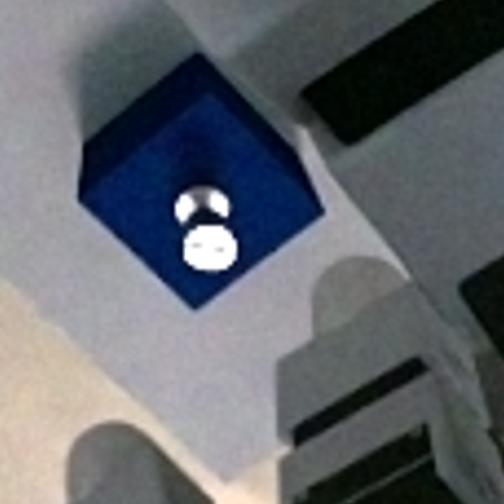

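Emit:
wait(
  seconds=7.5,
  cameras=["cam_right_wrist","cam_line"],
)

Emit:
zoom_image(
  camera="cam_right_wrist",
  region=[246, 180, 326, 260],
)

Scene clock: 517.60 s.
left_arm: end_effector_position=(+0.5671, +0.2068, +0.5089) hand_goal=(-0.750, -0.100, -0.580, -0.700, +0.000, +0.000, +0.000, +0.000, -0.758, +0.100, -0.580, -0.700, +0.000, +0.000, +0.000, +0.000) hand_measured=(-0.746, -0.096, -0.582, -0.700, +0.002, -0.004, +0.000, -0.002, -0.758, +0.096, -0.578, -0.700, -0.006, +0.000, +0.000, +0.002) hand_current_ma=(+3, +2, -1, +0, +1, -4, +0, -1, +0, -2, +1, +0, -5, +0, +0, +1) hand_state=(goal, goal, goal, goal, goal, goal, goal, goal, goal, goal, goal, goal, goal, goal, goal, goal) hand_current_limit=0.50 hand_speed=0.50 end_effector_quat_wxyz=(+0.000, +1.000, -0.017, +0.000) | right_arm: end_effector_position=(+0.6412, +0.0646, +0.5041) hand_goal=(-0.758, -0.100, -0.580, -0.700, +0.000, +0.000, +0.000, +0.000, -0.750, +0.100, -0.580, -0.700, +0.000, +0.000, +0.000, +0.000) hand_measured=(-0.754, -0.096, -0.580, -0.698, +0.002, -0.004, +0.002, -0.002, -0.746, +0.096, -0.580, -0.698, -0.006, +0.000, +0.000, +0.002) hand_current_ma=(+1, +1, +0, +1, +0, -2, +0, +0, +1, -1, +0, +1, -3, +0, +0, +1) hand_state=(goal, goal, goal, goal, goal, goal, goal, goal, goal, goal, goal, goal, goal, goal, goal, goal) hand_current_limit=0.50 hand_speed=0.50 end_effector_quat_wxyz=(+0.000, +0.439, +0.899, +0.000)
Joint positions: left_arm=[-2.434 -1.954 -0.705 -2.054 1.57 2.312] | right_arm=[-0.186 -1.37 0.966 -1.167 -1.571 -0.849]
Joint torques (N m): left_arm=[-11.8 31.94 31.44 -0.01 2.8 2.34] | right_arm=[2.04 -37.14 -19.78 -3.61 1.54 -2.08]
Wrist force (N): left_arm=[-0.5 -0.7 0.1] | right_arm=[0.2 0.0 -0.7]
Wrist torque (N m): left_arm=[-0.02 0.10 -0.19] | right_arm=[0.17 0.01 0.18]
Wrist force, peak (N): left_arm=[-1.0 -0.6 0.1] | right_arm=[0.5 0.0 -1.3]
Hand target: left_arm +0.5671, +0.2068, +0.5089; +0.000, +1.000, -0.017, +0.000 | right_arm +0.6412, +0.0646, +0.5041; +0.000, +0.439, +0.899, +0.000
Off the commanded pose: left_arm 0.000 m, 0 deg | right_arm 0.000 m, 0 deg.
wait: 7.50 s; at rest from the start
camera_calibration:
cam_right_wrist: T_world_to_cam=[[0.981871, -0.189461, -0.00580208, -0.581858], [-0.129998, -0.69535, 0.706816, -0.265113], [-0.137949, -0.693248, -0.707373, 0.609883], [0, 0, 0, 1]] pos_world=[0.620978, 0.128214, 0.615426]
Images, in order (width x height): cam_line 896x504, cam_right_wrist 616x616.

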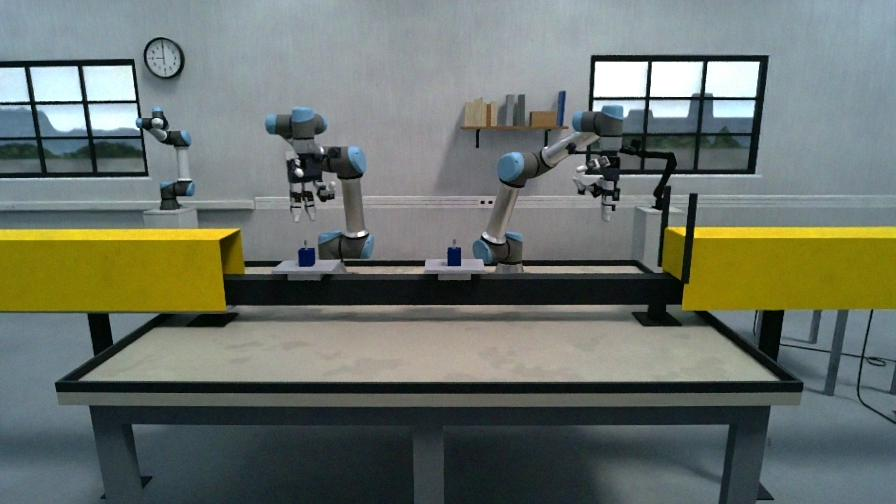

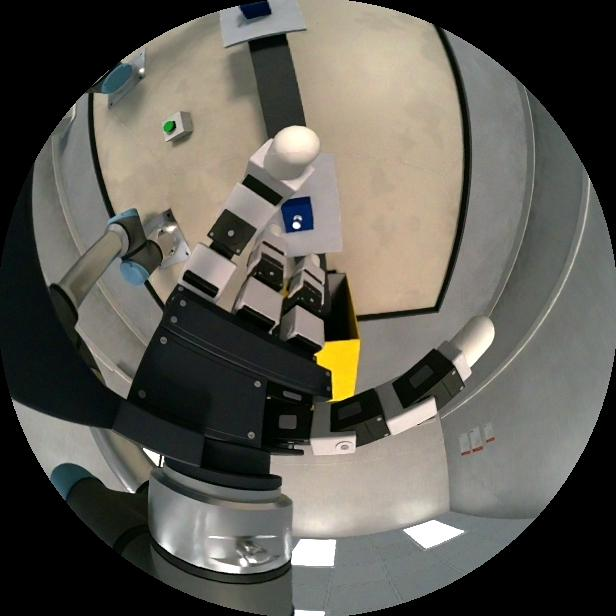

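Scaled by 6.300 from the camera's 616x616 image, which has a finer 880x880 frame.

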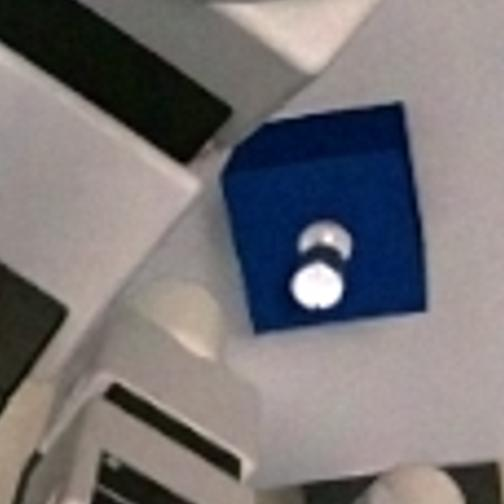

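Emit:
move(
  target=[0,0,0,0,0,0,0,0,-0.58,-0.7,0,0,0,0,0,0,-0.58,-0.7,0,0,0,0,0.5,0.5,0,0,0.1427,0,0,0,-0.758,-0.1,-0.58,-0.7,0,0,0,0,-0.75,0.1,-0.58,-0.7,0,0,0,0,0.5,0.5],
  speed=0.2,
)

Emit:
execute_actions(
  actions=[
    [[0,0,0,0,0,0,0,0,-0.58,-0.7,0,0,0,0,0,0,-0.58,-0.7,0,0,0,0,0.5,0.5,0,0,0,0,0,0,-0.758,0.23,-0.58,-0.7,0,0,0,0,-0.75,-0.23,-0.58,-0.7,0,0,0,0,0.5,0.5]],
    [[0,0,0,0,0,0,0,0,-0.58,-0.7,0,0,0,0,0,0,-0.58,-0.7,0,0,0,0,0.5,0.5,0,0,0,0,0,0,-0.838,0.23,-0.58,-0.7,0,0,0,0,-0.67,-0.23,-0.58,-0.7,0,0,0,0,0.5,0.5]],
  ],
)

Scene clock: 519.10 s.
left_arm: end_effector_position=(+0.5670, +0.2068, +0.5089) hand_goal=(+0.000, +0.000, -0.580, -0.700, +0.000, +0.000, +0.000, +0.000, +0.000, +0.000, -0.580, -0.700, +0.000, +0.000, +0.000, +0.000) hand_measured=(-0.012, -0.002, -0.582, -0.700, +0.002, -0.004, +0.000, -0.002, -0.014, +0.004, -0.580, -0.700, -0.006, +0.000, +0.000, +0.002) hand_current_ma=(-14, -1, -1, +0, +1, -4, +0, -1, -18, +1, +0, +0, -5, +0, +0, +1) hand_state=(goal, goal, goal, goal, goal, goal, goal, goal, goal, goal, goal, goal, goal, goal, goal, goal) hand_current_limit=0.50 hand_speed=0.50 end_effector_quat_wxyz=(+0.000, +1.000, -0.017, +0.000) | right_arm: end_effector_position=(+0.6413, +0.0646, +0.4185) hand_goal=(-0.758, -0.100, -0.580, -0.700, +0.000, +0.000, +0.000, +0.000, -0.750, +0.100, -0.580, -0.700, +0.000, +0.000, +0.000, +0.000) hand_measured=(-0.754, -0.096, -0.580, -0.698, +0.002, -0.004, +0.002, -0.002, -0.746, +0.096, -0.580, -0.698, -0.006, +0.000, +0.000, +0.002) hand_current_ma=(+1, +1, +0, +1, +0, -2, +0, +0, +1, -1, +0, +1, -3, +0, +0, +1) hand_state=(goal, goal, goal, goal, goal, goal, goal, goal, goal, goal, goal, goal, goal, goal, goal, goal) hand_current_limit=0.50 hand_speed=0.50 end_effector_quat_wxyz=(+0.000, +0.439, +0.899, +0.000)
Joint positions: left_arm=[-2.434 -1.954 -0.705 -2.054 1.57 2.312] | right_arm=[-0.186 -1.433 1.268 -1.407 -1.571 -0.849]
Joint torques (N m): left_arm=[-9.66 30.89 31.42 0.97 -0.88 2.21] | right_arm=[-6.02 -42.11 -15.25 -4.53 1.82 -2.52]
Wrist force (N): left_arm=[-0.4 -0.3 0.0] | right_arm=[0.3 0.1 -1.2]
Wrist torque (N m): left_arm=[0.12 0.09 -0.19] | right_arm=[0.21 0.01 0.17]
Wrist force, peak (N): left_arm=[-0.5 -1.8 0.2] | right_arm=[0.3 -0.2 -1.9]
Hand target: left_arm +0.5671, +0.2068, +0.5089; +0.000, +1.000, -0.017, +0.000 | right_arm +0.6413, +0.0646, +0.4185; +0.000, +0.439, +0.899, +0.000
Off the commanded pose: left_arm 0.000 m, 0 deg | right_arm 0.000 m, 0 deg.
move: done

Scene clock: 520.30 s.
left_arm: end_effector_position=(+0.5671, +0.2068, +0.5089) hand_goal=(+0.000, +0.000, -0.580, -0.700, +0.000, +0.000, +0.000, +0.000, +0.000, +0.000, -0.580, -0.700, +0.000, +0.000, +0.000, +0.000) hand_measured=(-0.012, -0.002, -0.582, -0.700, +0.002, -0.004, +0.000, -0.002, -0.014, +0.004, -0.580, -0.700, -0.006, +0.000, +0.000, +0.002) hand_current_ma=(-14, -1, -1, +0, +1, -4, +0, -1, -18, +1, +0, +0, -5, +0, +0, +1) hand_state=(goal, goal, goal, goal, goal, goal, goal, goal, goal, goal, goal, goal, goal, goal, goal, goal) hand_current_limit=0.50 hand_speed=0.50 end_effector_quat_wxyz=(+0.000, +1.000, -0.017, +0.000) | right_arm: end_effector_position=(+0.6413, +0.0646, +0.4185) hand_goal=(-0.838, +0.230, -0.580, -0.700, +0.000, +0.000, +0.000, +0.000, -0.670, -0.230, -0.580, -0.700, +0.000, +0.000, +0.000, +0.000) hand_measured=(-0.772, +0.082, -0.562, -0.692, +0.002, -0.004, +0.002, -0.002, -0.732, -0.082, -0.594, -0.708, -0.006, +0.000, +0.000, +0.002) hand_current_ma=(+138, -357, +16, +4, +0, -2, +0, +0, -120, +360, -11, -5, -3, +0, +0, +1) hand_state=(blocked, blocked, goal, goal, goal, goal, goal, goal, blocked, blocked, goal, goal, goal, goal, goal, goal) hand_current_limit=0.50 hand_speed=0.50 end_effector_quat_wxyz=(+0.000, +0.439, +0.899, +0.000)
Joint positions: left_arm=[-2.434 -1.954 -0.705 -2.054 1.57 2.312] | right_arm=[-0.186 -1.433 1.268 -1.407 -1.571 -0.849]
Joint torques (N m): left_arm=[-6.34 30.77 30.69 2.17 -2.73 2.3] | right_arm=[-5.61 -43.06 -17.53 -4.58 1.09 -2.62]
Wrist force (N): left_arm=[-0.4 -0.6 0.2] | right_arm=[0.3 0.1 1.7]
Wrist torque (N m): left_arm=[0.09 0.09 -0.18] | right_arm=[0.03 0.03 0.14]
Wrist force, peak (N): left_arm=[-0.8 -0.6 0.2] | right_arm=[0.6 0.3 1.8]
Hand target: left_arm +0.5671, +0.2068, +0.5089; +0.000, +1.000, -0.017, +0.000 | right_arm +0.6413, +0.0646, +0.4185; +0.000, +0.439, +0.899, +0.000
Off the commanded pose: left_arm 0.000 m, 0 deg | right_arm 0.000 m, 0 deg.

Emit:
execute_actions(
  actions=[
    [[0,0,0,0,0,0,0,0,-0.58,-0.7,0,0,0,0,0,0,-0.58,-0.7,0,0,0,0,0.5,0.5,0,0,0,0,0,0,-0.77,-0.08,-0.58,-0.7,0,0,0,0,-0.735,0.08,-0.58,-0.7,0,0,0,0,0.5,0.5]],
  ],
)

Emit:
move(
  target=[0,0,0,0,0,0,0,0,-0.58,-0.7,0,0,0,0,0,0,-0.58,-0.7,0,0,0,0,0.5,0.5,0,0,-0.1427,0,0,0,-0.758,-0.1,-0.58,-0.7,0,0,0,0,-0.75,0.1,-0.58,-0.7,0,0,0,0,0.5,0.5],
  speed=0.25,
  cameras=["cam_right_wrist","cam_line"],
)

Emit:
zoom_image(
  camera="cam_right_wrist",
  region=[246, 180, 326, 260],
)

Emit:
zoom_image(
  camera="cam_line",
  region=[424, 235, 484, 280],
)

Emit:
zoom_image(
  camera="cam_line",
  region=[278, 235, 338, 280],
)

Scene clock: 522.87 s.
left_arm: end_effector_position=(+0.5671, +0.2068, +0.5089) hand_goal=(+0.000, +0.000, -0.580, -0.700, +0.000, +0.000, +0.000, +0.000, +0.000, +0.000, -0.580, -0.700, +0.000, +0.000, +0.000, +0.000) hand_measured=(-0.012, -0.002, -0.582, -0.700, +0.002, -0.004, +0.000, -0.002, -0.014, +0.004, -0.580, -0.700, -0.006, +0.000, +0.000, +0.002) hand_current_ma=(-14, -1, -1, +0, +1, -4, +0, -1, -18, +1, +0, +0, -5, +0, +0, +1) hand_state=(goal, goal, goal, goal, goal, goal, goal, goal, goal, goal, goal, goal, goal, goal, goal, goal) hand_current_limit=0.50 hand_speed=0.50 end_effector_quat_wxyz=(+0.000, +1.000, -0.017, +0.000) | right_arm: end_effector_position=(+0.6413, +0.0646, +0.4185) hand_goal=(-0.770, -0.080, -0.580, -0.700, +0.000, +0.000, +0.000, +0.000, -0.736, +0.080, -0.580, -0.700, +0.000, +0.000, +0.000, +0.000) hand_measured=(-0.766, -0.080, -0.576, -0.698, +0.002, -0.004, +0.002, -0.002, -0.738, +0.080, -0.582, -0.704, -0.006, +0.000, +0.000, +0.002) hand_current_ma=(+2, +0, +1, +1, +0, -2, +0, +0, +0, +0, -1, -1, -3, +0, +0, +1) hand_state=(goal, goal, goal, goal, goal, goal, goal, goal, goal, goal, goal, goal, goal, goal, goal, goal) hand_current_limit=0.50 hand_speed=0.50 end_effector_quat_wxyz=(+0.000, +0.439, +0.899, +0.000)
Joint positions: left_arm=[-2.434 -1.954 -0.705 -2.054 1.57 2.312] | right_arm=[-0.186 -1.433 1.268 -1.407 -1.571 -0.849]
Joint torques (N m): left_arm=[-0.67 30.65 30.05 4.17 -2.76 2.44] | right_arm=[-5.65 -38.61 -20.96 -3.54 -0.48 -2.29]
Wrist force (N): left_arm=[-0.6 -0.6 0.0] | right_arm=[0.2 0.2 -0.9]
Wrist torque (N m): left_arm=[0.09 0.11 -0.21] | right_arm=[0.19 0.02 0.17]
Wrist force, peak (N): left_arm=[-0.6 -0.8 -0.1] | right_arm=[0.3 -0.1 1.8]
Hand target: left_arm +0.5671, +0.2068, +0.5089; +0.000, +1.000, -0.017, +0.000 | right_arm +0.6413, +0.0646, +0.4185; +0.000, +0.439, +0.899, +0.000
Off the commanded pose: left_arm 0.000 m, 0 deg | right_arm 0.000 m, 0 deg.

Scene clock: 524.00 s.
left_arm: end_effector_position=(+0.5671, +0.2068, +0.5089) hand_goal=(+0.000, +0.000, -0.580, -0.700, +0.000, +0.000, +0.000, +0.000, +0.000, +0.000, -0.580, -0.700, +0.000, +0.000, +0.000, +0.000) hand_measured=(-0.012, -0.002, -0.582, -0.700, +0.002, -0.004, +0.000, -0.002, -0.014, +0.004, -0.580, -0.700, -0.006, +0.000, +0.000, +0.002) hand_current_ma=(-14, -1, -1, +0, +1, -4, +0, -1, -18, +1, +0, +0, -5, +0, +0, +1) hand_state=(goal, goal, goal, goal, goal, goal, goal, goal, goal, goal, goal, goal, goal, goal, goal, goal) hand_current_limit=0.50 hand_speed=0.50 end_effector_quat_wxyz=(+0.000, +1.000, -0.017, +0.000) | right_arm: end_effector_position=(+0.6412, +0.0646, +0.5040) hand_goal=(-0.758, -0.100, -0.580, -0.700, +0.000, +0.000, +0.000, +0.000, -0.750, +0.100, -0.580, -0.700, +0.000, +0.000, +0.000, +0.000) hand_measured=(-0.758, -0.096, -0.576, -0.698, +0.002, -0.004, +0.002, -0.002, -0.746, +0.096, -0.582, -0.704, -0.006, +0.000, +0.000, +0.002) hand_current_ma=(+0, +1, +1, +1, +0, -2, +0, +0, +2, -1, +0, -1, -3, +0, +0, +1) hand_state=(goal, goal, goal, goal, goal, goal, goal, goal, goal, goal, goal, goal, goal, goal, goal, goal) hand_current_limit=0.50 hand_speed=0.50 end_effector_quat_wxyz=(+0.000, +0.439, +0.899, +0.000)
Joint positions: left_arm=[-2.434 -1.954 -0.705 -2.054 1.57 2.312] | right_arm=[-0.186 -1.371 0.966 -1.167 -1.571 -0.849]
Joint torques (N m): left_arm=[2.72 31.77 31.04 4.23 -2.8 2.26] | right_arm=[7.34 -24.64 -29.14 -0.31 -1.31 2.87]
Wrist force (N): left_arm=[-0.4 -0.5 0.2] | right_arm=[0.3 0.0 -0.8]
Wrist torque (N m): left_arm=[0.10 0.09 -0.19] | right_arm=[0.17 0.01 0.15]
Wrist force, peak (N): left_arm=[-0.8 -0.8 -0.1] | right_arm=[0.3 0.1 -2.1]
Hand target: left_arm +0.5671, +0.2068, +0.5089; +0.000, +1.000, -0.017, +0.000 | right_arm +0.6412, +0.0646, +0.5041; +0.000, +0.439, +0.899, +0.000
Off the commanded pose: left_arm 0.000 m, 0 deg | right_arm 0.000 m, 0 deg.
move: done
camera_calibration:
cam_right_wrist: T_world_to_cam=[[0.981871, -0.189461, -0.00580208, -0.581858], [-0.129998, -0.69535, 0.706816, -0.265113], [-0.137949, -0.693248, -0.707373, 0.609883], [0, 0, 0, 1]] pos_world=[0.620978, 0.128214, 0.615426]
Images, in order (width x height): cam_line 896x504, cam_right_wrist 616x616.

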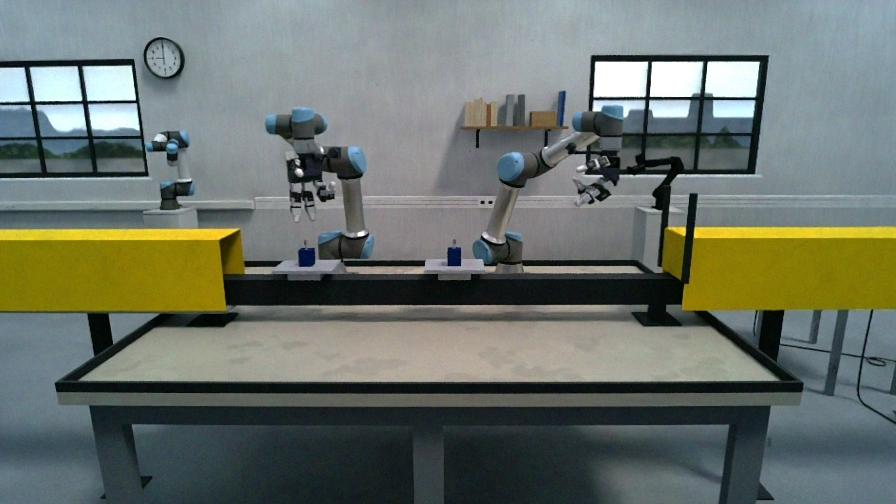

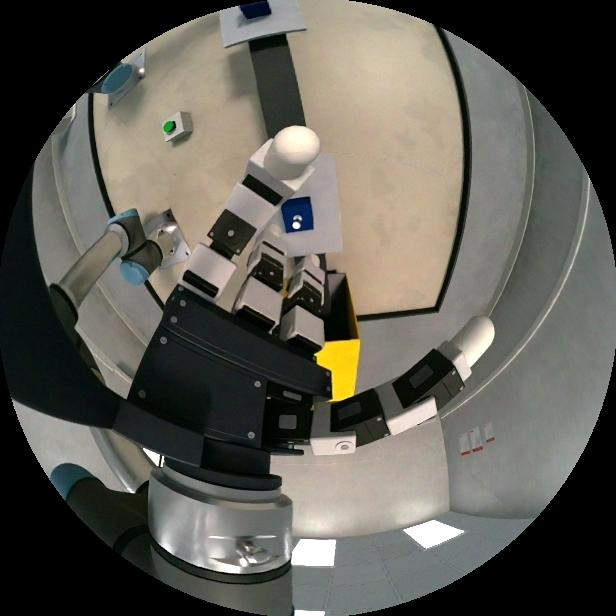

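Scaled by 6.300 from the camera's 616x616 image, which has a finer 880x880 frame.

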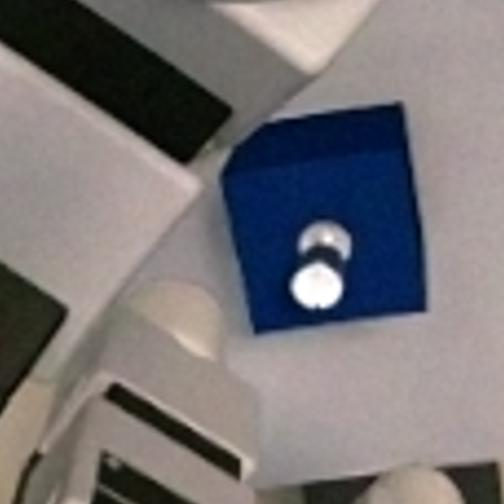

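Scaled by 8.400 from the camera's 896x504 image, which has a finer 1280x720 frame.

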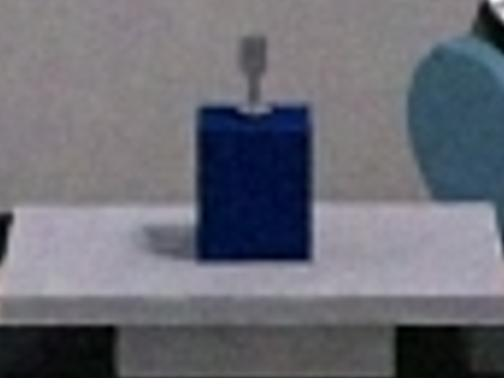

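Scaled by 8.400 from the camera's 896x504 image, which has a finer 1280x720 frame.

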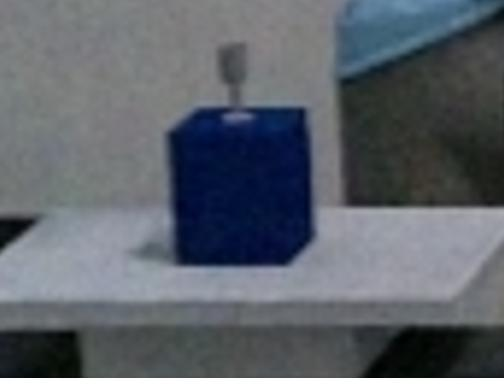

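Emit:
wait(
  seconds=10,
)

Emit:
wait(
  seconds=10,
)

Emit:
wait(
  seconds=9,
  cameras=["cam_right_wrist","cam_line"],
)

Emit:
zoom_image(
  camera="cam_right_wrist",
  region=[246, 180, 326, 260],
)

Scene clock: 534.23 s.
left_arm: end_effector_position=(+0.5671, +0.2068, +0.5089) hand_goal=(+0.000, +0.000, -0.580, -0.700, +0.000, +0.000, +0.000, +0.000, +0.000, +0.000, -0.580, -0.700, +0.000, +0.000, +0.000, +0.000) hand_measured=(-0.012, -0.002, -0.582, -0.700, +0.002, -0.004, +0.000, -0.002, -0.014, +0.004, -0.580, -0.700, -0.006, +0.000, +0.000, +0.002) hand_current_ma=(-14, -1, -1, +0, +1, -4, +0, -1, -18, +1, +0, +0, -5, +0, +0, +1) hand_state=(goal, goal, goal, goal, goal, goal, goal, goal, goal, goal, goal, goal, goal, goal, goal, goal) hand_current_limit=0.50 hand_speed=0.50 end_effector_quat_wxyz=(+0.000, +1.000, -0.017, +0.000) | right_arm: end_effector_position=(+0.6412, +0.0646, +0.5041) hand_goal=(-0.758, -0.100, -0.580, -0.700, +0.000, +0.000, +0.000, +0.000, -0.750, +0.100, -0.580, -0.700, +0.000, +0.000, +0.000, +0.000) hand_measured=(-0.758, -0.096, -0.576, -0.698, +0.002, -0.004, +0.002, -0.002, -0.746, +0.096, -0.582, -0.704, -0.006, +0.000, +0.000, +0.002) hand_current_ma=(+0, +1, +1, +1, +0, -2, +0, +0, +2, -1, +0, -1, -3, +0, +0, +1) hand_state=(goal, goal, goal, goal, goal, goal, goal, goal, goal, goal, goal, goal, goal, goal, goal, goal) hand_current_limit=0.50 hand_speed=0.50 end_effector_quat_wxyz=(+0.000, +0.439, +0.899, +0.000)
Joint positions: left_arm=[-2.434 -1.954 -0.705 -2.054 1.57 2.312] | right_arm=[-0.186 -1.37 0.966 -1.167 -1.571 -0.849]
Joint torques (N m): left_arm=[8.89 32.19 28.72 3.9 -2.58 2.41] | right_arm=[7.52 -23.58 -28.96 -0.55 -1.22 2.63]
Wrist force (N): left_arm=[-0.6 -0.6 -0.1] | right_arm=[0.3 0.1 -1.0]
Wrist torque (N m): left_arm=[0.10 0.11 -0.21] | right_arm=[0.20 0.00 0.16]
Wrist force, peak (N): left_arm=[-0.7 -0.8 0.1] | right_arm=[0.4 0.1 -1.4]
Hand target: left_arm +0.5671, +0.2068, +0.5089; +0.000, +1.000, -0.017, +0.000 | right_arm +0.6412, +0.0646, +0.5041; +0.000, +0.439, +0.899, +0.000
Off the commanded pose: left_arm 0.000 m, 0 deg | right_arm 0.000 m, 0 deg.
wait: 10.00 s; at rest from the start

Scene clock: 544.23 s.
left_arm: end_effector_position=(+0.5671, +0.2068, +0.5089) hand_goal=(+0.000, +0.000, -0.580, -0.700, +0.000, +0.000, +0.000, +0.000, +0.000, +0.000, -0.580, -0.700, +0.000, +0.000, +0.000, +0.000) hand_measured=(-0.012, -0.002, -0.582, -0.700, +0.002, -0.004, +0.000, -0.002, -0.014, +0.004, -0.580, -0.700, -0.006, +0.000, +0.000, +0.002) hand_current_ma=(-14, -1, -1, +0, +1, -4, +0, -1, -18, +1, +0, +0, -5, +0, +0, +1) hand_state=(goal, goal, goal, goal, goal, goal, goal, goal, goal, goal, goal, goal, goal, goal, goal, goal) hand_current_limit=0.50 hand_speed=0.50 end_effector_quat_wxyz=(+0.000, +1.000, -0.017, +0.000) | right_arm: end_effector_position=(+0.6412, +0.0646, +0.5041) hand_goal=(-0.758, -0.100, -0.580, -0.700, +0.000, +0.000, +0.000, +0.000, -0.750, +0.100, -0.580, -0.700, +0.000, +0.000, +0.000, +0.000) hand_measured=(-0.758, -0.096, -0.576, -0.698, +0.002, -0.004, +0.002, -0.002, -0.746, +0.096, -0.582, -0.704, -0.006, +0.000, +0.000, +0.002) hand_current_ma=(+0, +1, +1, +1, +0, -2, +0, +0, +2, -1, +0, -1, -3, +0, +0, +1) hand_state=(goal, goal, goal, goal, goal, goal, goal, goal, goal, goal, goal, goal, goal, goal, goal, goal) hand_current_limit=0.50 hand_speed=0.50 end_effector_quat_wxyz=(+0.000, +0.439, +0.899, +0.000)
Joint positions: left_arm=[-2.434 -1.954 -0.705 -2.054 1.57 2.312] | right_arm=[-0.186 -1.37 0.966 -1.167 -1.571 -0.849]
Joint torques (N m): left_arm=[7.58 33.59 27.13 4.12 -2.63 2.27] | right_arm=[7.29 -24.7 -29.41 -0.57 -1.32 2.42]
Wrist force (N): left_arm=[-0.5 -0.5 0.3] | right_arm=[0.2 -0.2 -0.7]
Wrist torque (N m): left_arm=[0.09 0.10 -0.20] | right_arm=[0.13 0.02 0.14]
Wrist force, peak (N): left_arm=[-0.6 -1.0 0.2] | right_arm=[0.3 0.2 -1.3]
Hand target: left_arm +0.5671, +0.2068, +0.5089; +0.000, +1.000, -0.017, +0.000 | right_arm +0.6412, +0.0646, +0.5041; +0.000, +0.439, +0.899, +0.000
Off the commanded pose: left_arm 0.000 m, 0 deg | right_arm 0.000 m, 0 deg.
wait: 10.00 s; at rest by 0.17 s

Scene clock: 553.23 s.
left_arm: end_effector_position=(+0.5671, +0.2068, +0.5089) hand_goal=(+0.000, +0.000, -0.580, -0.700, +0.000, +0.000, +0.000, +0.000, +0.000, +0.000, -0.580, -0.700, +0.000, +0.000, +0.000, +0.000) hand_measured=(-0.012, -0.002, -0.582, -0.700, +0.002, -0.004, +0.000, -0.002, -0.014, +0.004, -0.580, -0.700, -0.006, +0.000, +0.000, +0.002) hand_current_ma=(-14, -1, -1, +0, +1, -4, +0, -1, -18, +1, +0, +0, -5, +0, +0, +1) hand_state=(goal, goal, goal, goal, goal, goal, goal, goal, goal, goal, goal, goal, goal, goal, goal, goal) hand_current_limit=0.50 hand_speed=0.50 end_effector_quat_wxyz=(+0.000, +1.000, -0.017, +0.000) | right_arm: end_effector_position=(+0.6412, +0.0646, +0.5041) hand_goal=(-0.758, -0.100, -0.580, -0.700, +0.000, +0.000, +0.000, +0.000, -0.750, +0.100, -0.580, -0.700, +0.000, +0.000, +0.000, +0.000) hand_measured=(-0.758, -0.096, -0.576, -0.698, +0.002, -0.004, +0.002, -0.002, -0.746, +0.096, -0.582, -0.704, -0.006, +0.000, +0.000, +0.002) hand_current_ma=(+0, +1, +1, +1, +0, -2, +0, +0, +2, -1, +0, -1, -3, +0, +0, +1) hand_state=(goal, goal, goal, goal, goal, goal, goal, goal, goal, goal, goal, goal, goal, goal, goal, goal) hand_current_limit=0.50 hand_speed=0.50 end_effector_quat_wxyz=(+0.000, +0.439, +0.899, +0.000)
Joint positions: left_arm=[-2.434 -1.954 -0.705 -2.054 1.57 2.312] | right_arm=[-0.186 -1.37 0.966 -1.167 -1.571 -0.849]
Joint torques (N m): left_arm=[9.85 32.45 24.84 4.27 -2.72 2.43] | right_arm=[7.68 -23.79 -29.12 -0.79 -1.19 2.26]
Wrist force (N): left_arm=[-0.4 -0.6 -0.1] | right_arm=[0.3 0.1 -0.9]
Wrist torque (N m): left_arm=[0.09 0.09 -0.19] | right_arm=[0.18 0.00 0.15]
Wrist force, peak (N): left_arm=[-0.7 -0.8 0.0] | right_arm=[0.3 0.3 -1.4]
Hand target: left_arm +0.5671, +0.2068, +0.5089; +0.000, +1.000, -0.017, +0.000 | right_arm +0.6412, +0.0646, +0.5041; +0.000, +0.439, +0.899, +0.000
Off the commanded pose: left_arm 0.000 m, 0 deg | right_arm 0.000 m, 0 deg.
wait: 9.00 s; at rest by 0.17 s
camera_calibration:
cam_right_wrist: T_world_to_cam=[[0.981871, -0.189461, -0.00580208, -0.581858], [-0.129998, -0.69535, 0.706816, -0.265113], [-0.137949, -0.693248, -0.707373, 0.609883], [0, 0, 0, 1]] pos_world=[0.620978, 0.128214, 0.615426]
Images, in order (width x height): cam_line 896x504, cam_right_wrist 616x616.

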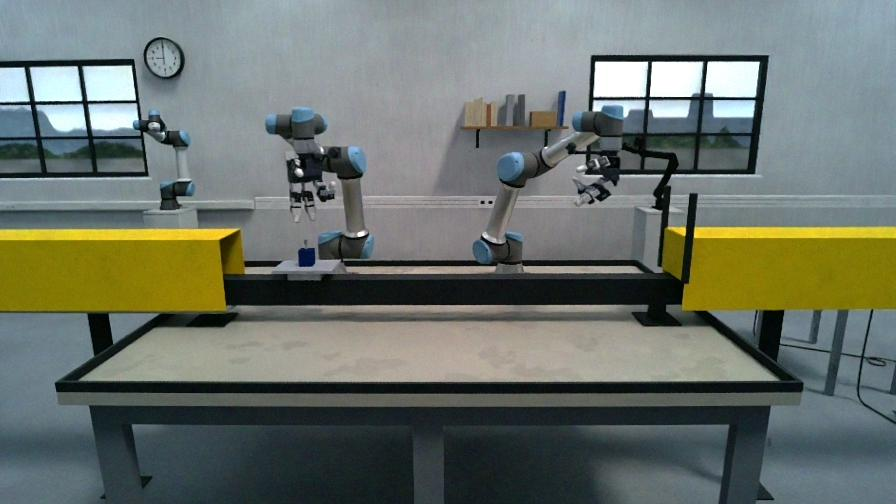

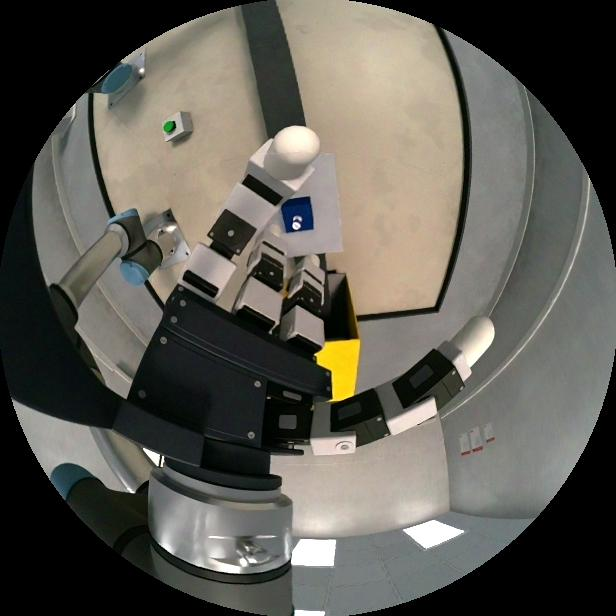

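Scaled by 6.300 from the camera's 616x616 image, which has a finer 880x880 frame.

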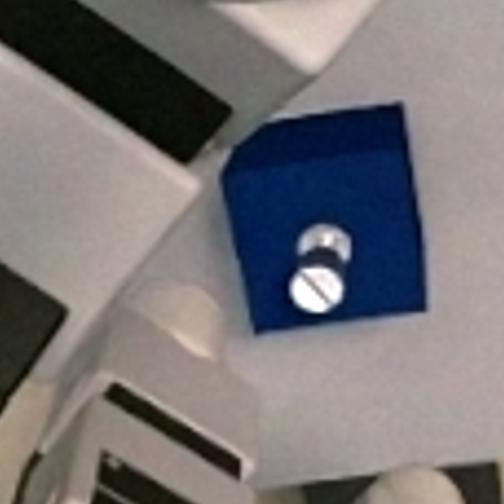

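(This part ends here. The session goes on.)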